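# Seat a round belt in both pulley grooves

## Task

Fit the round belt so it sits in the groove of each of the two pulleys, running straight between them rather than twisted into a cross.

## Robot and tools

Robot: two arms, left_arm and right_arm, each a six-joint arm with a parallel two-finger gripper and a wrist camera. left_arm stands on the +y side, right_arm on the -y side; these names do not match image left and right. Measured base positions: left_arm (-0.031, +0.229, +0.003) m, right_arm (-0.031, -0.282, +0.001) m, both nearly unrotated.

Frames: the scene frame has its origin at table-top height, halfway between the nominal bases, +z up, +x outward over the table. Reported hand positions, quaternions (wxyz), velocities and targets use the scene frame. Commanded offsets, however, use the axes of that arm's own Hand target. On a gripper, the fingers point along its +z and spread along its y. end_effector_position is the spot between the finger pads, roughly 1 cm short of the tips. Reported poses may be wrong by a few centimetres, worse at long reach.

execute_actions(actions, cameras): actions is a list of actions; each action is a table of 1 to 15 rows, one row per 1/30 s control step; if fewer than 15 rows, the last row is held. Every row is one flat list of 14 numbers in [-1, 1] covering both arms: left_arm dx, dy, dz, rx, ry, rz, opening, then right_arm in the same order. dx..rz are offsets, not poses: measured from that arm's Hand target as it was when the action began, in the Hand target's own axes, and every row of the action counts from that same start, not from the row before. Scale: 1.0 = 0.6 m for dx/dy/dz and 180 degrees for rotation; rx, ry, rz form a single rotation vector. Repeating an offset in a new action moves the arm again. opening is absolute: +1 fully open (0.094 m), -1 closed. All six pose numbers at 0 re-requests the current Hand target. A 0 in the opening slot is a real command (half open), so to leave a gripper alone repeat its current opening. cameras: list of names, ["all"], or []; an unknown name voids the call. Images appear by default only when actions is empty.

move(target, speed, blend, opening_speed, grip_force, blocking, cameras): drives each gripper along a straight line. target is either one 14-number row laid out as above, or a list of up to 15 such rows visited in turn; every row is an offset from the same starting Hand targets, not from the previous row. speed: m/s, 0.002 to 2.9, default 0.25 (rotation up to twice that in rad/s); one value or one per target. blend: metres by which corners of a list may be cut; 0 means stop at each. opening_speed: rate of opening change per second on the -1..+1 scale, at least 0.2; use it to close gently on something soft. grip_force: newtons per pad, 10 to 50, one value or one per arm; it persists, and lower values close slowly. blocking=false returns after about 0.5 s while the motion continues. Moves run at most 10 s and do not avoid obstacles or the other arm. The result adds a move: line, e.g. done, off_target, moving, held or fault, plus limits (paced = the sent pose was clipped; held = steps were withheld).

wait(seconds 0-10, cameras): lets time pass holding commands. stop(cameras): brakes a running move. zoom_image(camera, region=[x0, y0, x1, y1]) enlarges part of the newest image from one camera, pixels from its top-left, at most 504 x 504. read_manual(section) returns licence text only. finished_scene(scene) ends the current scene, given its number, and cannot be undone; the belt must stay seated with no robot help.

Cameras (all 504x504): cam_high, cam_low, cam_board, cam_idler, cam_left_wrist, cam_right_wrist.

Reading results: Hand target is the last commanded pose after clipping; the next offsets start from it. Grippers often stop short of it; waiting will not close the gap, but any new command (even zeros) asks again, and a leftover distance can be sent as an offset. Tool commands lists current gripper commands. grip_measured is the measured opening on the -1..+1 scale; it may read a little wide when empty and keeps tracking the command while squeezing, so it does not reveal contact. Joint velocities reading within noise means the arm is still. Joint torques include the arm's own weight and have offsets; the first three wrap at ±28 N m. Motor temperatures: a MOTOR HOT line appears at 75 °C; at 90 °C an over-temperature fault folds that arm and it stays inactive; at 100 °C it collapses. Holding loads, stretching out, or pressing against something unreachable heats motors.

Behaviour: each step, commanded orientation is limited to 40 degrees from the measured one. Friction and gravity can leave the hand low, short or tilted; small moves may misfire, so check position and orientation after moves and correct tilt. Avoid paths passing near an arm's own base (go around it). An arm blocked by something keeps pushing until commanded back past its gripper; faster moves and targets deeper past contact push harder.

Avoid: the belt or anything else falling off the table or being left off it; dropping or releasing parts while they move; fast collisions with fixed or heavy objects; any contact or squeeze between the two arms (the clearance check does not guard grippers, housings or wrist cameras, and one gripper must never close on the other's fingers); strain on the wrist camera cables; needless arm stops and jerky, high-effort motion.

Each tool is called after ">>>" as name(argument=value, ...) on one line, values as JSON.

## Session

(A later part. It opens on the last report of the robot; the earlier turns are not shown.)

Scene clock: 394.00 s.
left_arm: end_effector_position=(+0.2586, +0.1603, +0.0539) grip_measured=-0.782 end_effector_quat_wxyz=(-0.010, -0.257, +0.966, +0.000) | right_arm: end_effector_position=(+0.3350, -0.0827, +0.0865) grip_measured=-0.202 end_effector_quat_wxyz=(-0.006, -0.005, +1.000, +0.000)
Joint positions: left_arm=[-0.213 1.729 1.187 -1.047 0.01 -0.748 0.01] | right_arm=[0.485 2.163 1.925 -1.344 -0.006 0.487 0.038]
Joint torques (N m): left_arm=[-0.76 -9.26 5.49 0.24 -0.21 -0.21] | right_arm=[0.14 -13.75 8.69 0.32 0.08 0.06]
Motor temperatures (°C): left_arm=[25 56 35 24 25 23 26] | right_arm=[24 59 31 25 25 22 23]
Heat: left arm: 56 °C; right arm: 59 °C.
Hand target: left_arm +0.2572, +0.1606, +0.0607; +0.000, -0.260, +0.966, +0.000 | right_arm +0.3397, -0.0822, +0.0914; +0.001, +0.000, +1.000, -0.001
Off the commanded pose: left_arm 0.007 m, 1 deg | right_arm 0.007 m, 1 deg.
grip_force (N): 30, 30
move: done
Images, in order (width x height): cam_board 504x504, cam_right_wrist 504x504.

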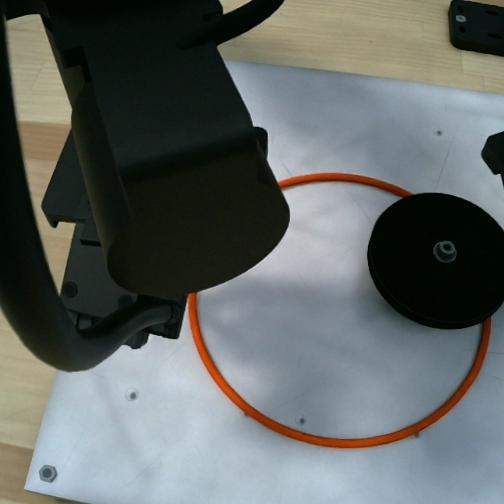

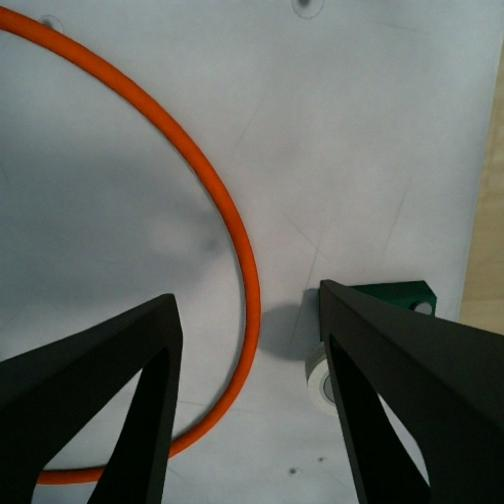

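>>> move(target=[[0,0,0,0,0,0,-0.78,0.012,0.0,0.0805,0,0,0,-0.2],[0,0,0,0,0,0,-0.78,0.012,0.0,0.0805,0,0,0,-0.95]], cameras=["cam_right_wrist","cam_idler"])

>>> move(target=[0,0,0,0,0,0,-0.78,0.01,0.01,-0.09,0,0,0,-0.95], cameras=["cam_right_wrist","cam_idler","cam_board"])

Scene clock: 408.00 s.
left_arm: end_effector_position=(+0.2586, +0.1603, +0.0539) grip_measured=-0.782 end_effector_quat_wxyz=(-0.010, -0.257, +0.966, +0.000) | right_arm: end_effector_position=(+0.3320, -0.0844, +0.0432) grip_measured=-0.889 end_effector_quat_wxyz=(-0.006, -0.001, +1.000, +0.000)
Joint positions: left_arm=[-0.213 1.729 1.187 -1.047 0.01 -0.748 0.01] | right_arm=[0.485 2.163 1.753 -1.171 -0.006 0.495 0.005]
Joint torques (N m): left_arm=[-0.76 -9.32 5.48 0.24 -0.21 -0.22] | right_arm=[0.65 -14.75 5.15 0.54 0.1 0.02]
Motor temperatures (°C): left_arm=[25 56 35 24 25 23 26] | right_arm=[24 58 32 25 25 22 23]
Heat: left arm: 56 °C; right arm: 58 °C.
Hand target: left_arm +0.2572, +0.1606, +0.0607; +0.000, -0.260, +0.966, +0.000 | right_arm +0.3327, -0.0823, +0.0431; +0.001, +0.000, +1.000, -0.001
Off the commanded pose: left_arm 0.007 m, 1 deg | right_arm 0.002 m, 1 deg.
grip_force (N): 30, 30
move: done
Images, in order (width x height): cam_idler 504x504, cam_right_wrist 504x504.

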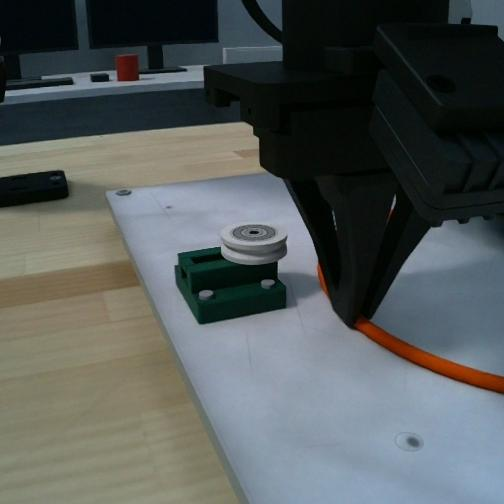

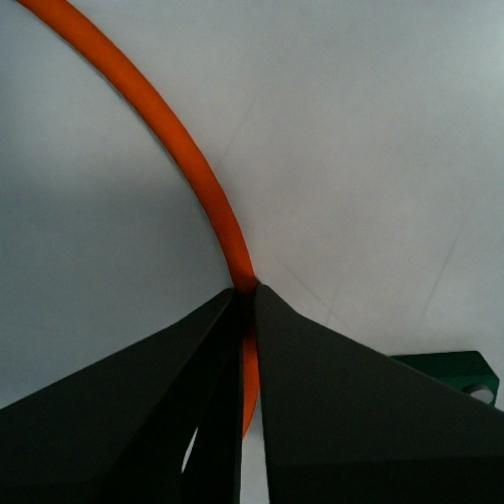

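Scene clock: 409.20 s.
left_arm: end_effector_position=(+0.2586, +0.1603, +0.0539) grip_measured=-0.782 end_effector_quat_wxyz=(-0.010, -0.257, +0.966, +0.000) | right_arm: end_effector_position=(+0.3219, -0.0790, +0.0782) grip_measured=-0.891 end_effector_quat_wxyz=(-0.022, -0.002, +1.000, -0.009)
Joint positions: left_arm=[-0.213 1.729 1.187 -1.047 0.01 -0.748 0.01] | right_arm=[0.509 2.16 1.886 -1.344 -0.006 0.515 0.005]
Joint torques (N m): left_arm=[-0.81 -9.26 5.44 0.23 -0.22 -0.21] | right_arm=[0.61 -17.35 8.4 0.19 0.09 0.06]
Motor temperatures (°C): left_arm=[25 56 35 24 25 23 26] | right_arm=[24 58 32 25 25 22 23]
Heat: left arm: 56 °C; right arm: 58 °C.
Hand target: left_arm +0.2572, +0.1606, +0.0607; +0.000, -0.260, +0.966, +0.000 | right_arm +0.3265, -0.0762, +0.0971; +0.001, +0.000, +1.000, -0.001
Off the commanded pose: left_arm 0.007 m, 1 deg | right_arm 0.020 m, 3 deg.
grip_force (N): 30, 30
move: off_target (right_arm)
Images, in order (width x height): cam_board 504x504, cam_idler 504x504, cam_right_wrist 504x504.

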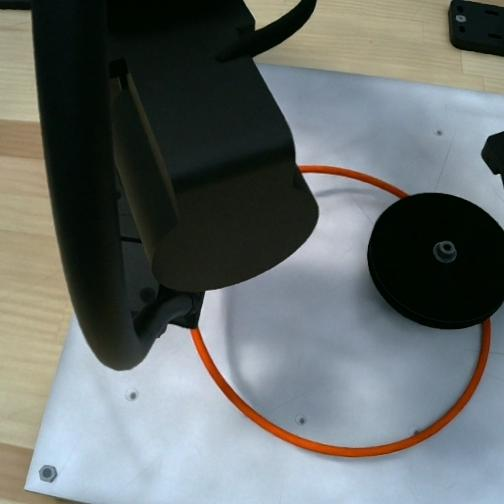

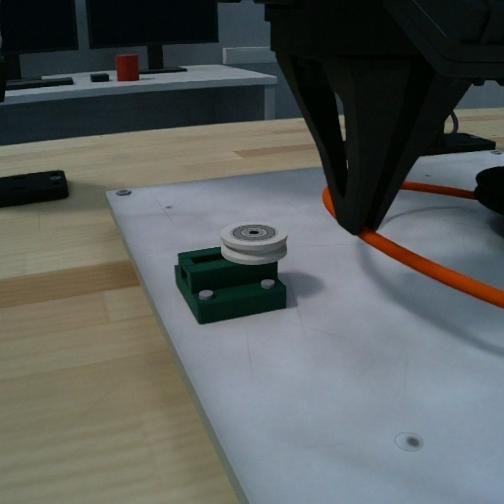

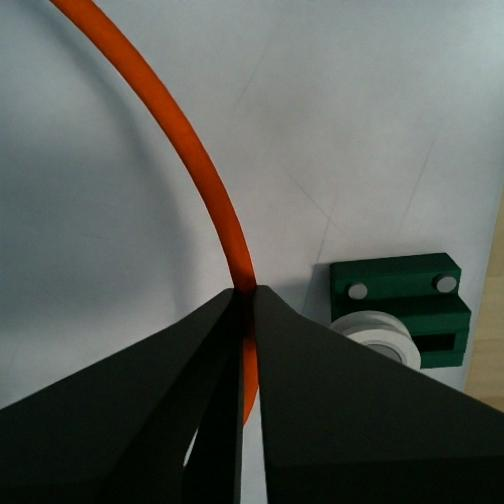

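>>> move(target=[[0,0,0,0,0,0,-0.78,0.0,0.0,-0.025,0,0,0,-0.95],[0,0,0,0,0,0,-0.78,0.062,-0.121,-0.03,0,0,0,-0.95]], cameras=["cam_right_wrist","cam_idler","cam_board"])

Scene clock: 417.20 s.
left_arm: end_effector_position=(+0.2586, +0.1603, +0.0539) grip_measured=-0.782 end_effector_quat_wxyz=(-0.010, -0.257, +0.966, +0.000) | right_arm: end_effector_position=(+0.2896, -0.1457, +0.1092) grip_measured=-0.891 end_effector_quat_wxyz=(-0.009, +0.003, +1.000, +0.000)
Joint positions: left_arm=[-0.213 1.729 1.187 -1.047 0.01 -0.748 0.01] | right_arm=[0.388 1.881 1.605 -1.312 -0.007 0.406 0.005]
Joint torques (N m): left_arm=[-0.72 -9.32 5.49 0.26 -0.21 -0.23] | right_arm=[-0.24 -14.01 5.24 0.35 0.1 -0.15]
Motor temperatures (°C): left_arm=[25 56 35 24 25 23 26] | right_arm=[24 64 33 25 25 22 24]
Heat: left arm: 56 °C; right arm: 64 °C.
Hand target: left_arm +0.2572, +0.1606, +0.0607; +0.000, -0.260, +0.966, +0.000 | right_arm +0.2893, -0.1488, +0.1150; +0.001, +0.000, +1.000, -0.001
Off the commanded pose: left_arm 0.007 m, 1 deg | right_arm 0.007 m, 1 deg.
grip_force (N): 30, 30
move: done
Images, in order (width x height): cam_board 504x504, cam_idler 504x504, cam_right_wrist 504x504.

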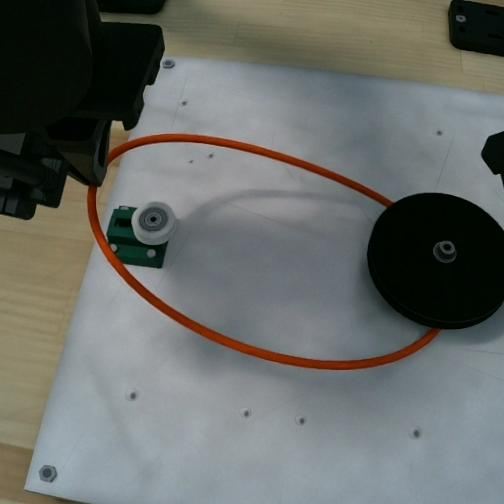

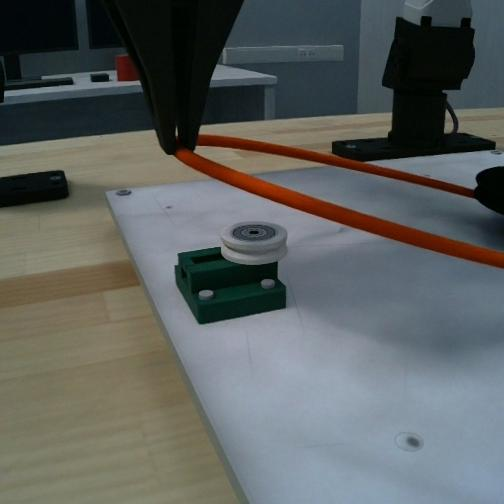

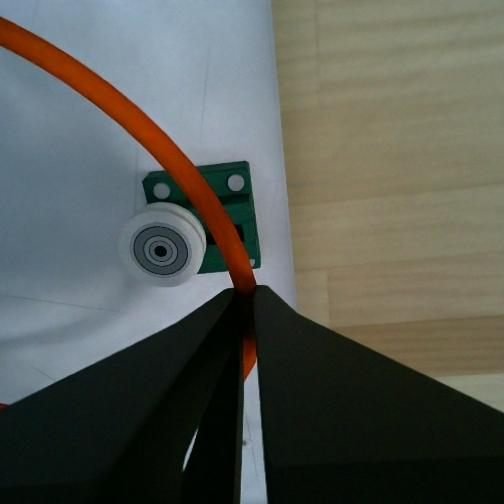

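>>> move(target=[[0,0,0,0,0,0,-0.78,0.0,-0.035,0.0,0,0,0,-0.95],[0,0,0,0,0,0,-0.78,0.0,-0.035,0.083,0,0,0,-0.95]], cameras=["cam_right_wrist","cam_idler","cam_board"])

Scene clock: 427.43 s.
left_arm: end_effector_position=(+0.2586, +0.1603, +0.0539) grip_measured=-0.782 end_effector_quat_wxyz=(-0.010, -0.257, +0.966, +0.000) | right_arm: end_effector_position=(+0.2887, -0.1610, +0.0658) grip_measured=-0.891 end_effector_quat_wxyz=(-0.001, -0.002, +1.000, +0.011)
Joint positions: left_arm=[-0.213 1.729 1.187 -1.047 0.01 -0.748 0.01] | right_arm=[0.341 1.856 1.399 -1.109 -0.021 0.349 0.005]
Joint torques (N m): left_arm=[-0.79 -9.33 5.46 0.25 -0.21 -0.21] | right_arm=[-0.88 -11.71 5.26 0.4 0.23 -0.15]
Motor temperatures (°C): left_arm=[25 57 35 24 25 23 26] | right_arm=[24 63 32 25 25 22 24]
Heat: left arm: 57 °C; right arm: 63 °C.
Hand target: left_arm +0.2572, +0.1606, +0.0607; +0.000, -0.260, +0.966, +0.000 | right_arm +0.2895, -0.1699, +0.0653; +0.001, +0.000, +1.000, -0.001
Off the commanded pose: left_arm 0.007 m, 1 deg | right_arm 0.009 m, 1 deg.
grip_force (N): 30, 30
move: done
Images, in order (width x height): cam_board 504x504, cam_idler 504x504, cam_right_wrist 504x504.

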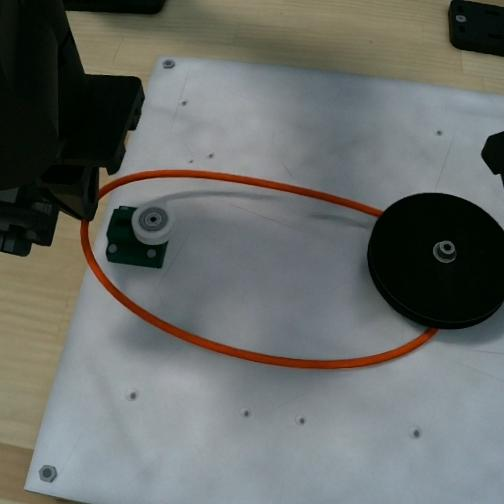

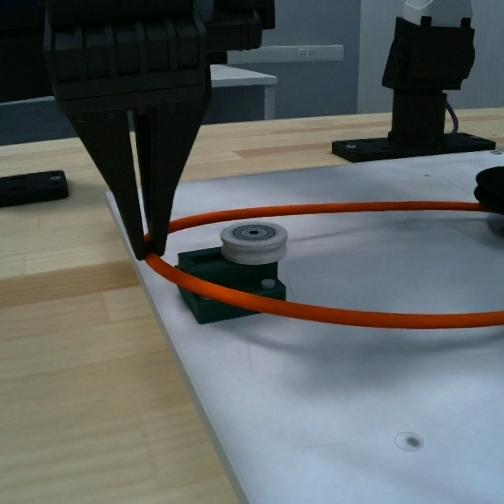

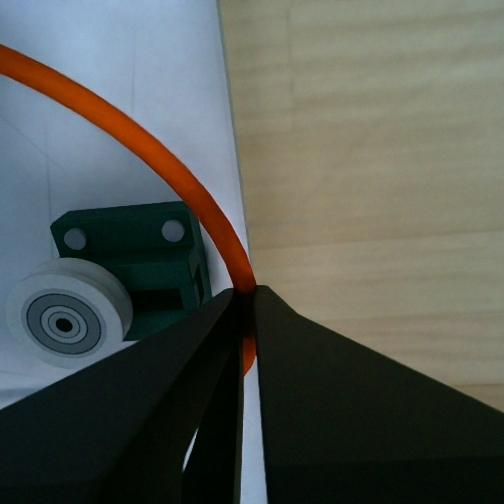

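>>> move(target=[[0,0,0,0,0,0,-0.78,0.005,0.035,0.0,0,0,0,-0.95],[0,0,0,0,0,0,-0.78,0.005,0.035,0,0,0,0,-0.77],[0,0,0,0,0,0,-0.78,0.005,0.035,0.012,0,0,0,-0.77]], cameras=["cam_right_wrist","cam_idler","cam_board"])

Scene clock: 448.33 s.
left_arm: end_effector_position=(+0.2586, +0.1603, +0.0539) grip_measured=-0.782 end_effector_quat_wxyz=(-0.010, -0.257, +0.966, +0.000) | right_arm: end_effector_position=(+0.2848, -0.1456, +0.0620) grip_measured=-0.772 end_effector_quat_wxyz=(-0.002, -0.003, +1.000, +0.010)
Joint positions: left_arm=[-0.213 1.729 1.187 -1.047 0.01 -0.748 0.01] | right_arm=[0.387 1.868 1.399 -1.097 -0.02 0.392 0.011]
Joint torques (N m): left_arm=[-0.73 -9.4 5.46 0.24 -0.21 -0.22] | right_arm=[0.21 -10.62 5.2 0.53 0.22 0.02]
Motor temperatures (°C): left_arm=[25 57 35 23 25 23 26] | right_arm=[24 60 32 25 25 22 24]
Heat: left arm: 57 °C; right arm: 60 °C.
Hand target: left_arm +0.2572, +0.1606, +0.0607; +0.000, -0.260, +0.966, +0.000 | right_arm +0.2865, -0.1488, +0.0581; +0.002, +0.000, +1.000, -0.001
Off the commanded pose: left_arm 0.007 m, 1 deg | right_arm 0.005 m, 1 deg.
grip_force (N): 30, 30
move: done
Images, in order (width x height): cam_board 504x504, cam_idler 504x504, cam_right_wrist 504x504.

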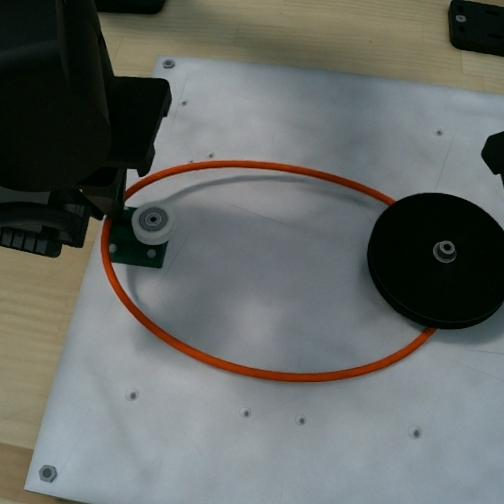

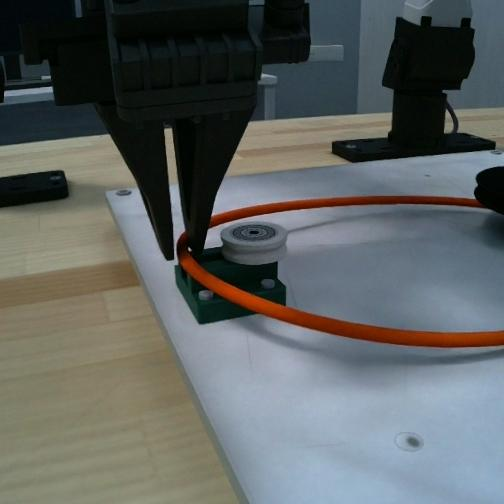

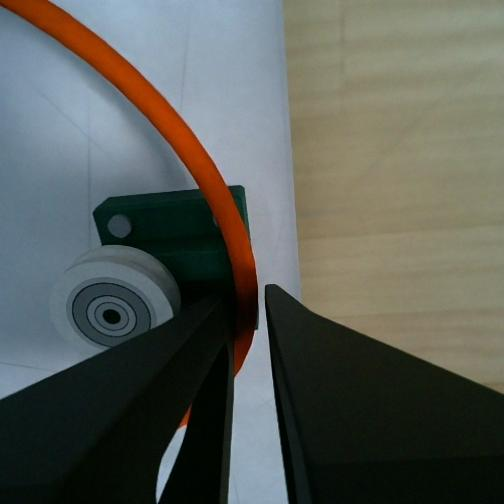

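>>> move(target=[[0,0,-0.083,0,0,0,-0.3,0,0,0,0,0,0,-0.77],[-0.094,-0.224,-0.083,0,0,0.511,-0.3,0,0,0,0,0,0,-0.77]], cameras=["cam_left_wrist","cam_idler","cam_board"])

Scene clock: 470.77 s.
left_arm: end_effector_position=(+0.3730, +0.0749, +0.1121) grip_measured=-0.302 end_effector_quat_wxyz=(+0.006, +0.507, +0.862, +0.001) | right_arm: end_effector_position=(+0.2849, -0.1455, +0.0620) grip_measured=-0.772 end_effector_quat_wxyz=(-0.002, -0.003, +1.000, +0.010)
Joint positions: left_arm=[-0.35 2.222 2.117 -1.455 0 0.699 0.033] | right_arm=[0.387 1.868 1.399 -1.097 -0.02 0.392 0.011]
Joint torques (N m): left_arm=[-0.75 -9.26 8.51 0.22 -0.06 0.04] | right_arm=[0.18 -10.4 5.34 0.48 0.23 0.02]
Motor temperatures (°C): left_arm=[25 57 36 23 25 23 26] | right_arm=[24 58 31 25 25 22 24]
Heat: left arm: 57 °C; right arm: 58 °C.
Hand target: left_arm +0.3733, +0.0726, +0.1106; +0.000, +0.514, +0.858, +0.000 | right_arm +0.2865, -0.1488, +0.0581; +0.002, +0.000, +1.000, -0.001
Off the commanded pose: left_arm 0.003 m, 1 deg | right_arm 0.005 m, 1 deg.
grip_force (N): 30, 30
move: done
Images, in order (width x height): cam_board 504x504, cam_idler 504x504, cam_left_wrist 504x504.

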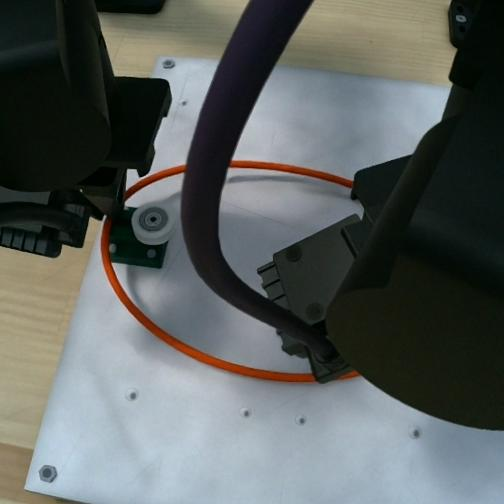

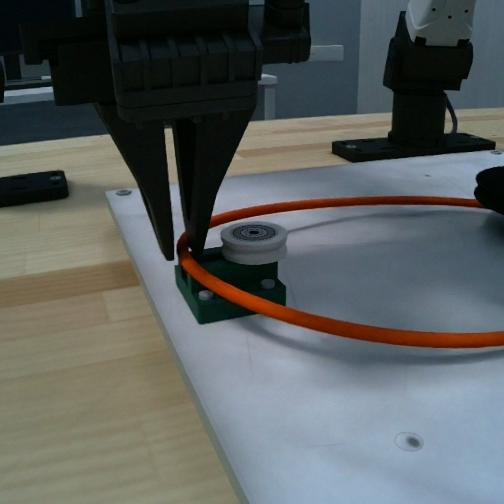

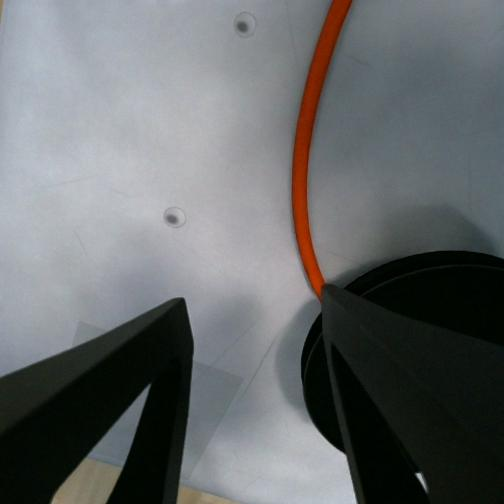

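>>> move(target=[[-0.018,-0.02,0,0,0,0,-0.3,0,0,0,0,0,0,-0.77],[-0.018,-0.02,0.107,0,0,0,-0.3,0,0,0,0,0,0,-0.77]], cameras=["cam_left_wrist","cam_idler","cam_low"])

Scene clock: 484.10 s.
left_arm: end_effector_position=(+0.3649, +0.0584, +0.0501) grip_measured=-0.302 end_effector_quat_wxyz=(-0.004, +0.518, +0.856, -0.001) | right_arm: end_effector_position=(+0.2849, -0.1455, +0.0620) grip_measured=-0.772 end_effector_quat_wxyz=(-0.002, -0.003, +1.000, +0.010)
Joint positions: left_arm=[-0.392 2.234 1.89 -1.235 0 0.681 0.033] | right_arm=[0.387 1.868 1.399 -1.097 -0.02 0.392 0.011]
Joint torques (N m): left_arm=[-0.13 -10.28 5.81 0.47 -0.06 -0.2] | right_arm=[0.14 -10.54 5.26 0.55 0.21 0.01]
Motor temperatures (°C): left_arm=[25 56 36 23 25 23 26] | right_arm=[24 57 31 25 25 22 23]
Heat: left arm: 56 °C; right arm: 57 °C.
Hand target: left_arm +0.3679, +0.0574, +0.0463; +0.000, +0.514, +0.858, +0.000 | right_arm +0.2865, -0.1488, +0.0581; +0.002, +0.000, +1.000, -0.001
Off the commanded pose: left_arm 0.005 m, 1 deg | right_arm 0.005 m, 1 deg.
grip_force (N): 30, 30
move: done
Images, in order (width x height): cam_low 504x504, cam_idler 504x504, cam_left_wrist 504x504.

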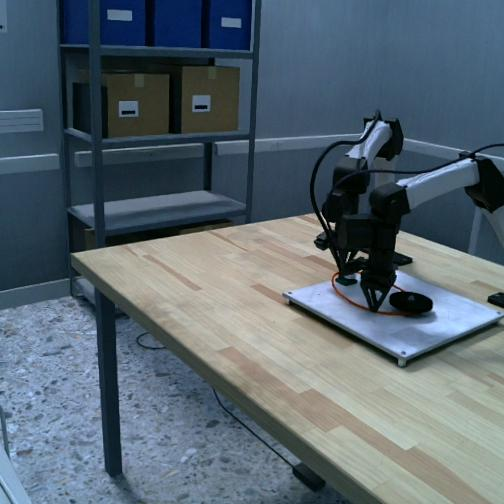

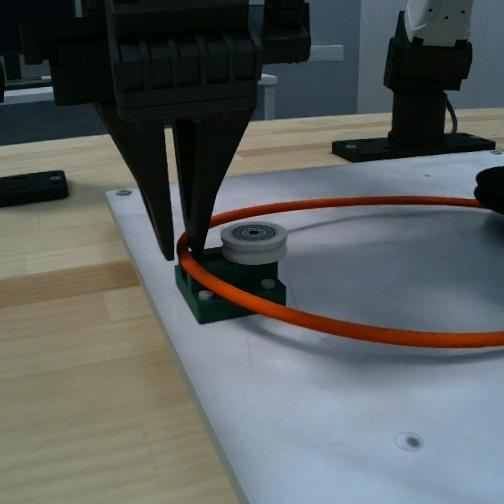

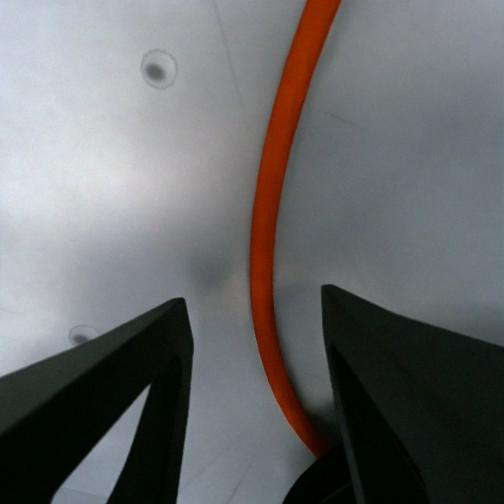

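>>> move(target=[[0.0,-0.004,0.010,0,0,0,-0.3,0,0,0,0,0,0,-0.77],[0,-0.004,0.010,0,0,0,-0.95,0,0,0,0,0,0,-0.77]], cameras=["cam_left_wrist"])

>>> move(target=[0,-0.004,-0.052,0,0,0,-0.95,0,0,0,0,0,0,-0.77], cameras=["cam_left_wrist","cam_right_wrist","cam_idler","cam_board"])

Scene clock: 492.97 s.
left_arm: end_effector_position=(+0.3641, +0.0588, +0.0434) grip_measured=-0.890 end_effector_quat_wxyz=(-0.004, +0.516, +0.857, -0.001) | right_arm: end_effector_position=(+0.2852, -0.1455, +0.0620) grip_measured=-0.772 end_effector_quat_wxyz=(-0.001, -0.003, +1.000, +0.010)
Joint positions: left_arm=[-0.392 2.234 1.863 -1.209 0 0.677 0.005] | right_arm=[0.387 1.868 1.399 -1.096 -0.019 0.392 0.011]
Joint torques (N m): left_arm=[-0.59 -10.48 5.64 0.49 -0.06 -0.19] | right_arm=[0.23 -10.52 5.29 0.5 0.25 0.06]
Motor temperatures (°C): left_arm=[25 57 36 23 25 23 26] | right_arm=[24 57 31 25 25 22 23]
Heat: left arm: 57 °C; right arm: 57 °C.
Hand target: left_arm +0.3658, +0.0562, +0.0404; +0.000, +0.514, +0.858, +0.000 | right_arm +0.2865, -0.1489, +0.0581; +0.002, +0.000, +1.000, -0.001
Off the commanded pose: left_arm 0.004 m, 1 deg | right_arm 0.005 m, 1 deg.
grip_force (N): 30, 30
move: done
Images, in order (width x height): cam_left_wrist 504x504.

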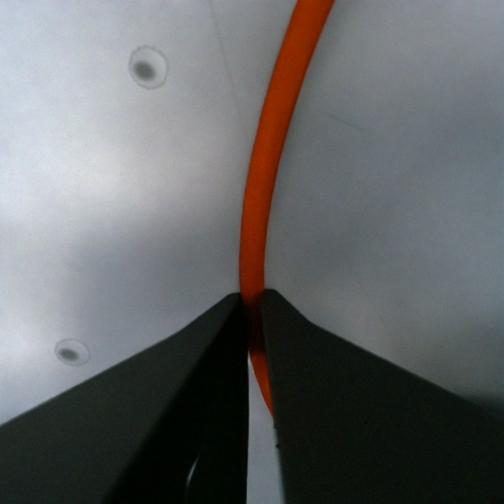

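Scene clock: 493.83 s.
left_arm: end_effector_position=(+0.3621, +0.0584, +0.0589) grip_measured=-0.892 end_effector_quat_wxyz=(-0.011, +0.515, +0.857, -0.002) | right_arm: end_effector_position=(+0.2852, -0.1455, +0.0620) grip_measured=-0.772 end_effector_quat_wxyz=(-0.001, -0.003, +1.000, +0.010)
Joint positions: left_arm=[-0.395 2.234 1.925 -1.283 0 0.673 0.005] | right_arm=[0.387 1.868 1.399 -1.096 -0.019 0.392 0.011]
Joint torques (N m): left_arm=[-0.73 -12.07 8.4 0.13 -0.05 -0.19] | right_arm=[0.36 -10.45 5.3 0.51 0.2 0.04]
Motor temperatures (°C): left_arm=[25 57 36 23 25 23 26] | right_arm=[24 57 31 25 25 22 23]
Heat: left arm: 57 °C; right arm: 57 °C.
Hand target: left_arm +0.3637, +0.0552, +0.0715; +0.000, +0.514, +0.858, +0.000 | right_arm +0.2865, -0.1489, +0.0581; +0.001, +0.000, +1.000, -0.001
Off the commanded pose: left_arm 0.013 m, 1 deg | right_arm 0.005 m, 1 deg.
grip_force (N): 30, 30
move: off_target (left_arm)
Images, in order (width x height): cam_board 504x504, cam_idler 504x504, cam_left_wrist 504x504, cam_right_wrist 504x504.

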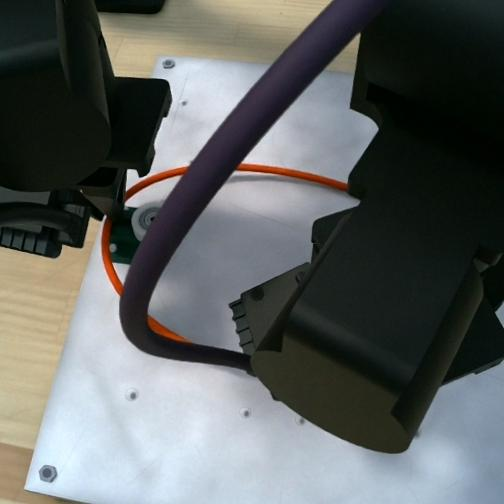

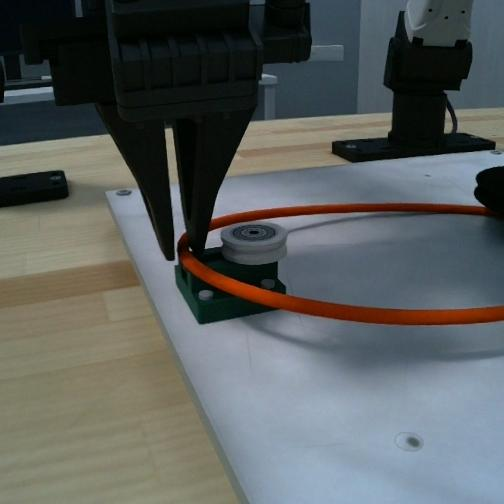

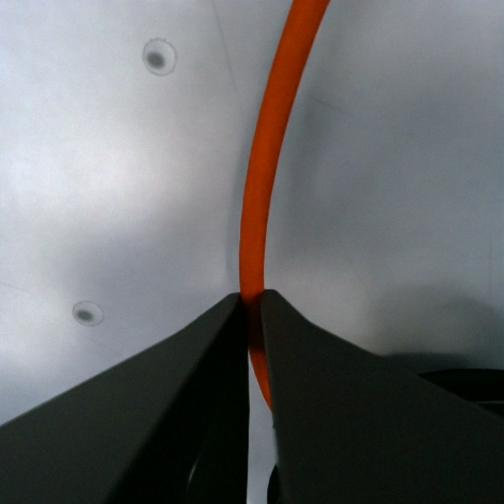

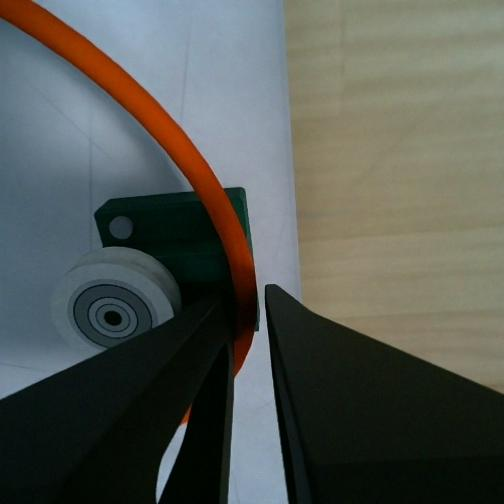

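>>> move(target=[[0,0,-0.0275,0,0,0,-0.95,0,0,0,0,0,0,-0.77],[0.0756,0.0275,-0.0275,0,0,0.072,-0.95,0,0,0,0,0,0,-0.77],[0.1327,0.0408,-0.0275,0,0,-0.011,-0.95,0,0,0,0,0,0,-0.77]], blend=[0.005,0.01,0], speed=0.1, cameras=["cam_left_wrist","cam_right_wrist","cam_low","cam_board"])

Scene clock: 510.37 s.
left_arm: end_effector_position=(+0.3448, +0.1214, +0.0714) grip_measured=-0.892 end_effector_quat_wxyz=(-0.011, +0.511, +0.859, -0.026) | right_arm: end_effector_position=(+0.2906, -0.1376, +0.0622) grip_measured=-0.771 end_effector_quat_wxyz=(+0.011, -0.006, +1.000, +0.025)
Joint positions: left_arm=[-0.244 2.082 1.734 -1.258 0.045 0.816 0.005] | right_arm=[0.393 1.868 1.399 -1.063 -0.038 0.392 0.011]
Joint torques (N m): left_arm=[1.84 -13.53 5.76 0.17 -0.45 -0.22] | right_arm=[-0.18 -10.69 5.5 0.29 0.39 0]
Motor temperatures (°C): left_arm=[25 63 36 23 25 23 26] | right_arm=[24 56 31 25 25 22 23]
Heat: left arm: 63 °C; right arm: 56 °C.
Hand target: left_arm +0.3477, +0.1369, +0.0881; +0.001, +0.499, +0.867, +0.000 | right_arm +0.2865, -0.1488, +0.0581; +0.002, +0.000, +1.000, -0.001
Off the commanded pose: left_arm 0.023 m, 4 deg | right_arm 0.013 m, 3 deg.
grip_force (N): 30, 30
move: off_target (left_arm, right_arm)
Images, in order (width x height): cam_low 504x504, cam_board 504x504, cam_left_wrist 504x504, cam_right_wrist 504x504.

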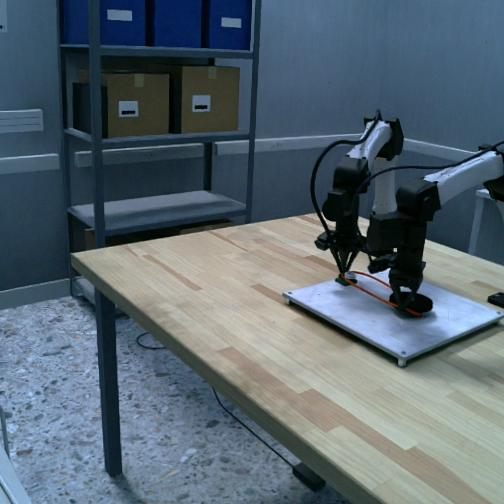

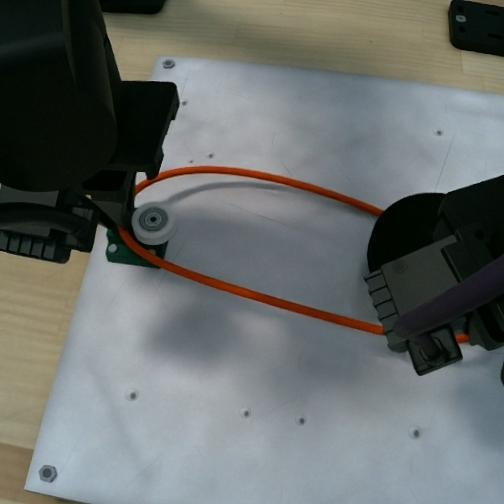

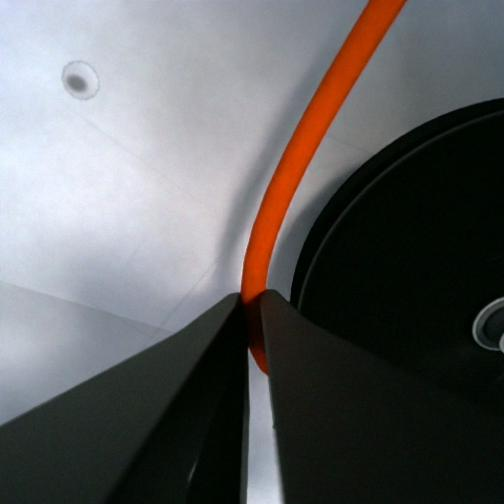

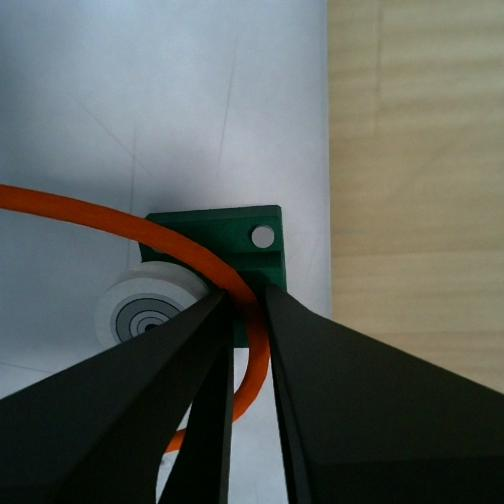

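>>> move(target=[0,0,0,0,0,0,-0.95,0,0,0,0,0,0,-0.6], speed=0.1, cameras=["cam_right_wrist","cam_idler","cam_board"])

Scene clock: 517.93 s.
left_arm: end_effector_position=(+0.3448, +0.1214, +0.0714) grip_measured=-0.892 end_effector_quat_wxyz=(-0.011, +0.511, +0.859, -0.026) | right_arm: end_effector_position=(+0.2906, -0.1409, +0.0621) grip_measured=-0.601 end_effector_quat_wxyz=(+0.011, -0.006, +1.000, +0.016)
Joint positions: left_arm=[-0.244 2.082 1.734 -1.258 0.045 0.815 0.005] | right_arm=[0.392 1.868 1.399 -1.068 -0.022 0.392 0.019]
Joint torques (N m): left_arm=[1.84 -13.53 5.86 0.16 -0.45 -0.22] | right_arm=[-0.24 -10.56 5.27 0.32 0.25 -0.01]
Motor temperatures (°C): left_arm=[25 66 36 23 25 23 26] | right_arm=[24 56 31 25 26 22 23]
Heat: left arm: 66 °C; right arm: 56 °C.
Hand target: left_arm +0.3477, +0.1369, +0.0881; +0.001, +0.499, +0.867, +0.000 | right_arm +0.2865, -0.1488, +0.0581; +0.002, -0.001, +1.000, -0.001
Off the commanded pose: left_arm 0.023 m, 4 deg | right_arm 0.010 m, 2 deg.
grip_force (N): 30, 30
move: off_target (left_arm)
Images, in order (width x height): cam_board 504x504, cam_idler 504x504, cam_right_wrist 504x504.

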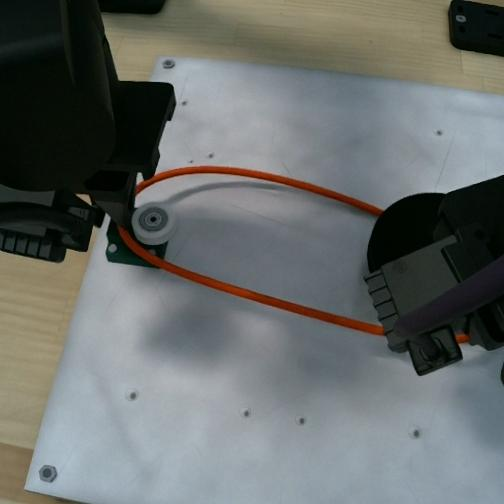

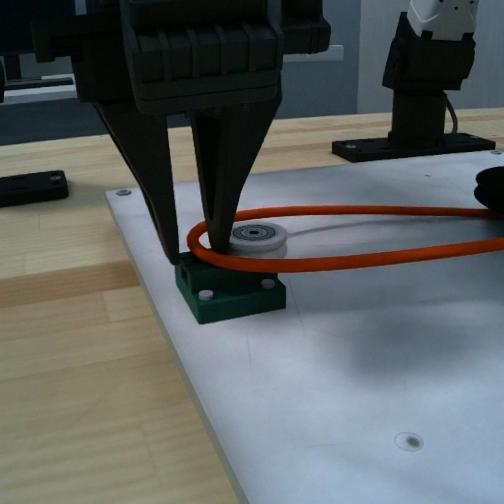

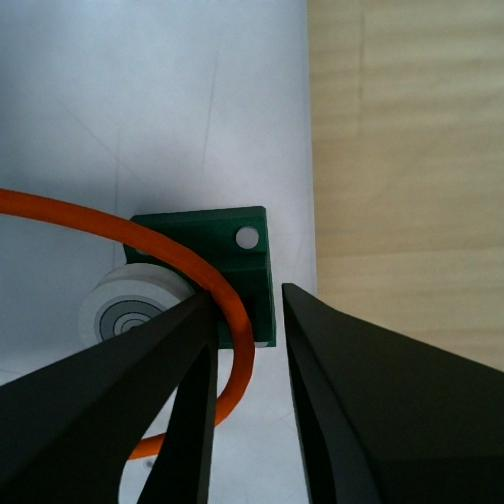

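>>> move(target=[[0.061,-0.0025,0,0,0,-0.167,-0.95,0,0,0,0,0,0,-0.6],[0.11,-0.047,0,0,0,-0.333,-0.95,0,0,0,0,0,0,-0.6]], blend=[0.01,0], speed=0.1, cameras=["cam_left_wrist","cam_right_wrist","cam_low","cam_board"])

Scene clock: 534.73 s.
left_arm: end_effector_position=(+0.2882, +0.1464, +0.0813) grip_measured=-0.892 end_effector_quat_wxyz=(-0.017, +0.026, +0.998, -0.060) | right_arm: end_effector_position=(+0.2898, -0.1410, +0.0621) grip_measured=-0.601 end_effector_quat_wxyz=(+0.009, -0.006, +1.000, +0.016)
Joint positions: left_arm=[-0.173 1.817 1.401 -1.168 0.124 -0.135 0.005] | right_arm=[0.392 1.868 1.399 -1.072 -0.023 0.392 0.019]
Joint torques (N m): left_arm=[3.23 -10.5 5.53 0.19 -1.2 -0.33] | right_arm=[-0.13 -10.63 5.3 0.35 0.27 0]
Motor temperatures (°C): left_arm=[25 71 36 23 25 23 26] | right_arm=[24 56 31 25 26 22 23]
Heat: left arm: 71 °C; right arm: 56 °C.
Hand target: left_arm +0.2902, +0.1799, +0.0880; +0.000, -0.001, +1.000, +0.000 | right_arm +0.2865, -0.1488, +0.0581; +0.001, -0.001, +1.000, -0.001
Off the commanded pose: left_arm 0.034 m, 8 deg | right_arm 0.009 m, 2 deg.
grip_force (N): 30, 30
move: off_target (left_arm)
Images, in order (width x height): cam_low 504x504, cam_board 504x504, cam_left_wrist 504x504, cam_right_wrist 504x504.

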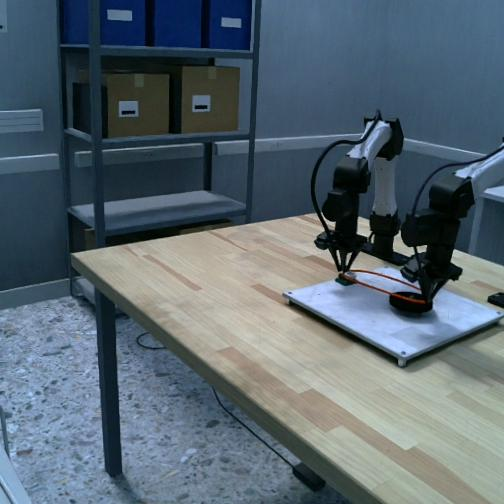

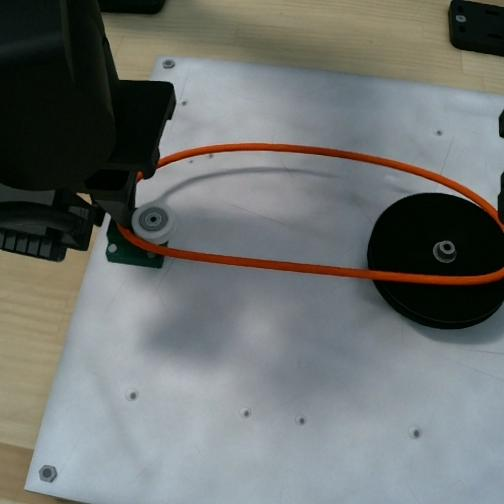

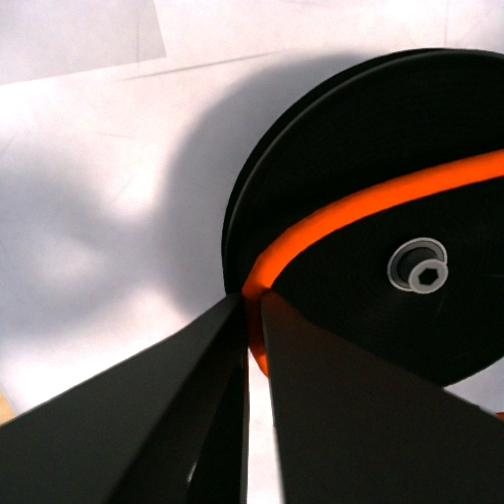

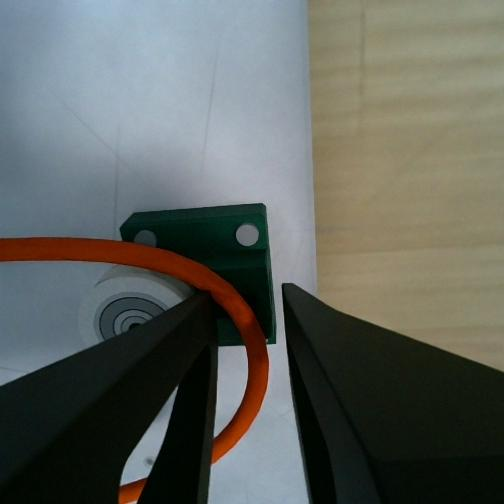

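>>> move(target=[[0,-0.09,0,0,0,0,-0.95,0,0,0,0,0,0,-0.6],[0,-0.09,0,0,0,0,-0.72,0,0,0,0,0,0,-0.6]], speed=0.1, opening_speed=0.3, cameras=["cam_left_wrist","cam_right_wrist","cam_board"])

Scene clock: 572.93 s.
left_arm: end_effector_position=(+0.2865, +0.1233, +0.0864) grip_measured=-0.722 end_effector_quat_wxyz=(+0.000, +0.006, +1.000, -0.008) | right_arm: end_effector_position=(+0.2897, -0.1420, +0.0621) grip_measured=-0.601 end_effector_quat_wxyz=(+0.010, -0.006, +1.000, +0.014)
Joint positions: left_arm=[-0.299 1.817 1.427 -1.176 0.015 -0.302 0.013] | right_arm=[0.392 1.868 1.399 -1.073 -0.018 0.392 0.019]
Joint torques (N m): left_arm=[0.1 -6.78 8.47 0.22 -0.23 -0.21] | right_arm=[-0.12 -10.58 5.48 0.36 0.21 0]
Motor temperatures (°C): left_arm=[25 64 37 23 27 23 27] | right_arm=[24 56 31 25 26 22 23]
Heat: left arm: 64 °C; right arm: 56 °C.
Hand target: left_arm +0.2903, +0.1259, +0.0881; +0.000, -0.001, +1.000, +0.000 | right_arm +0.2865, -0.1488, +0.0581; +0.001, -0.001, +1.000, -0.001
Off the commanded pose: left_arm 0.005 m, 1 deg | right_arm 0.009 m, 2 deg.
grip_force (N): 30, 30
move: done
Images, in order (width x height): cam_board 504x504, cam_left_wrist 504x504, cam_right_wrist 504x504.

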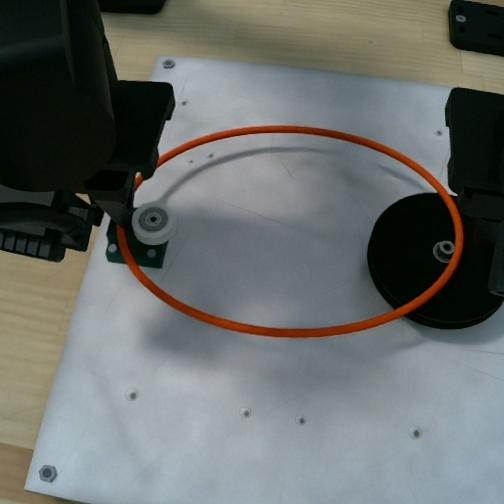

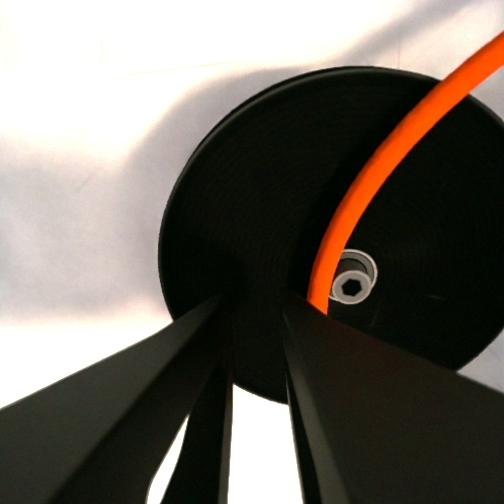

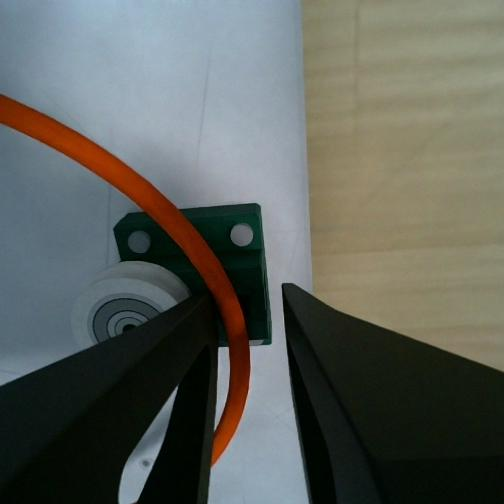

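>>> move(target=[0.0305,-0.028,-0.01,0,0,-0.111,-0.5,0,0,0,0,0,0,-0.6], speed=0.1, cameras=["cam_left_wrist","cam_low"])

>>> zoom_image(camera="cam_low", region=[330, 220, 450, 320])

Scene clock: 598.77 s.
left_arm: end_effector_position=(+0.2757, +0.1068, +0.0851) grip_measured=-0.502 end_effector_quat_wxyz=(-0.009, -0.171, +0.985, -0.003) | right_arm: end_effector_position=(+0.2897, -0.1420, +0.0621) grip_measured=-0.601 end_effector_quat_wxyz=(+0.010, -0.006, +1.000, +0.014)
Joint positions: left_arm=[-0.357 1.817 1.422 -1.188 0.014 -0.715 0.023] | right_arm=[0.392 1.868 1.399 -1.073 -0.018 0.392 0.019]
Joint torques (N m): left_arm=[-0.76 -10.47 5.68 0.17 -0.25 -0.22] | right_arm=[-0.14 -10.58 5.35 0.37 0.19 0.03]
Motor temperatures (°C): left_arm=[25 58 37 23 26 23 26] | right_arm=[24 56 31 25 26 22 23]
Heat: left arm: 58 °C; right arm: 56 °C.
Hand target: left_arm +0.2720, +0.1091, +0.0940; +0.000, -0.174, +0.985, +0.000 | right_arm +0.2865, -0.1488, +0.0581; +0.001, -0.001, +1.000, -0.001
Off the commanded pose: left_arm 0.010 m, 1 deg | right_arm 0.009 m, 2 deg.
grip_force (N): 30, 30
move: done
Images, in order (width x height): cam_low 504x504, cam_left_wrist 504x504.

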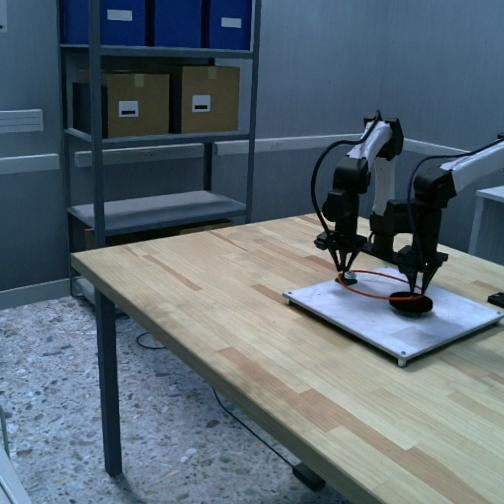

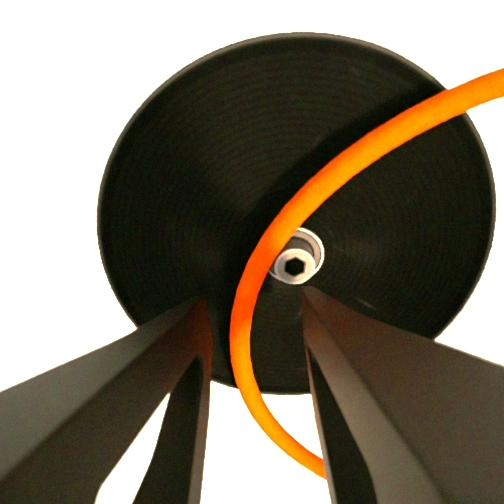

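Scaled by 4.200 from the camera's 504x504 image, which has a finer 720x720 frame.

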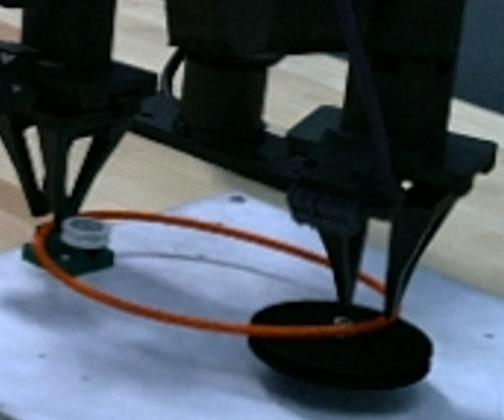

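>>> move(target=[[0.014,0.0,0.0,0,0,0,-0.6,0,0,0,0,0,0,-0.6],[0.014,0.0,0.033,0,0,0,-0.6,0,0,0,0,0,0,-0.6]], speed=0.06, cameras=["cam_left_wrist","cam_low"])

>>> zoom_image(camera="cam_low", region=[330, 220, 450, 320])

Scene clock: 608.73 s.
left_arm: end_effector_position=(+0.2605, +0.1065, +0.0704) grip_measured=-0.598 end_effector_quat_wxyz=(-0.016, -0.171, +0.985, +0.002) | right_arm: end_effector_position=(+0.2897, -0.1420, +0.0621) grip_measured=-0.601 end_effector_quat_wxyz=(+0.010, -0.006, +1.000, +0.014)
Joint positions: left_arm=[-0.375 1.792 1.33 -1.139 0.014 -0.734 0.019] | right_arm=[0.392 1.868 1.399 -1.073 -0.018 0.392 0.019]
Joint torques (N m): left_arm=[-0.62 -9.01 5.59 0.41 -0.24 -0.22] | right_arm=[-0.28 -10.76 5.22 0.33 0.19 0.01]
Motor temperatures (°C): left_arm=[25 59 37 23 25 23 26] | right_arm=[24 56 31 25 26 22 23]
Heat: left arm: 59 °C; right arm: 56 °C.
Hand target: left_arm +0.2641, +0.1062, +0.0743; +0.000, -0.174, +0.985, +0.000 | right_arm +0.2865, -0.1488, +0.0581; +0.001, -0.001, +1.000, -0.001
Off the commanded pose: left_arm 0.005 m, 2 deg | right_arm 0.009 m, 2 deg.
grip_force (N): 30, 30
move: done
Images, in order (width x height): cam_low 504x504, cam_left_wrist 504x504.

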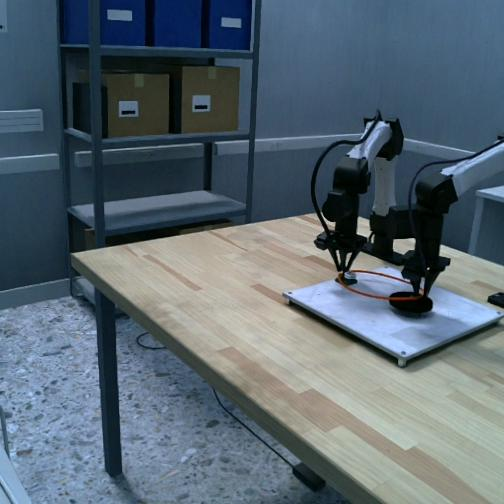

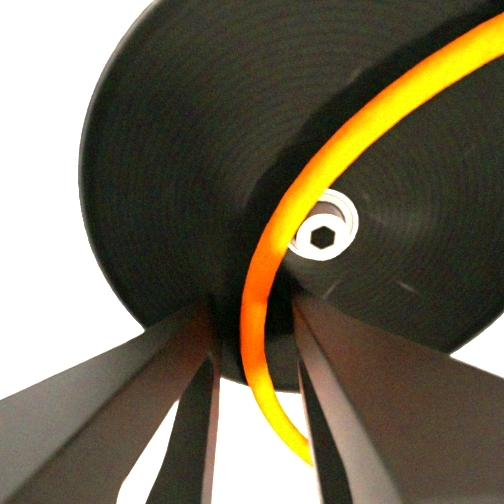

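Scaled by 4.200 from the camera's 504x504 image, which has a finer 720x720 frame.

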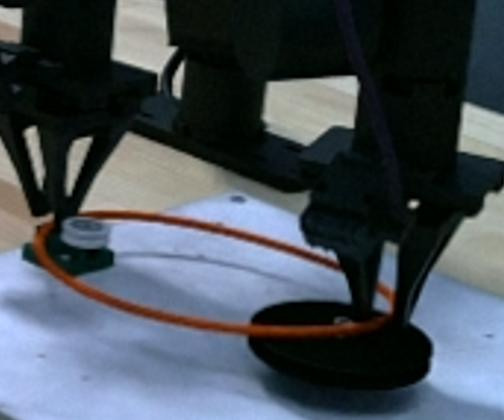

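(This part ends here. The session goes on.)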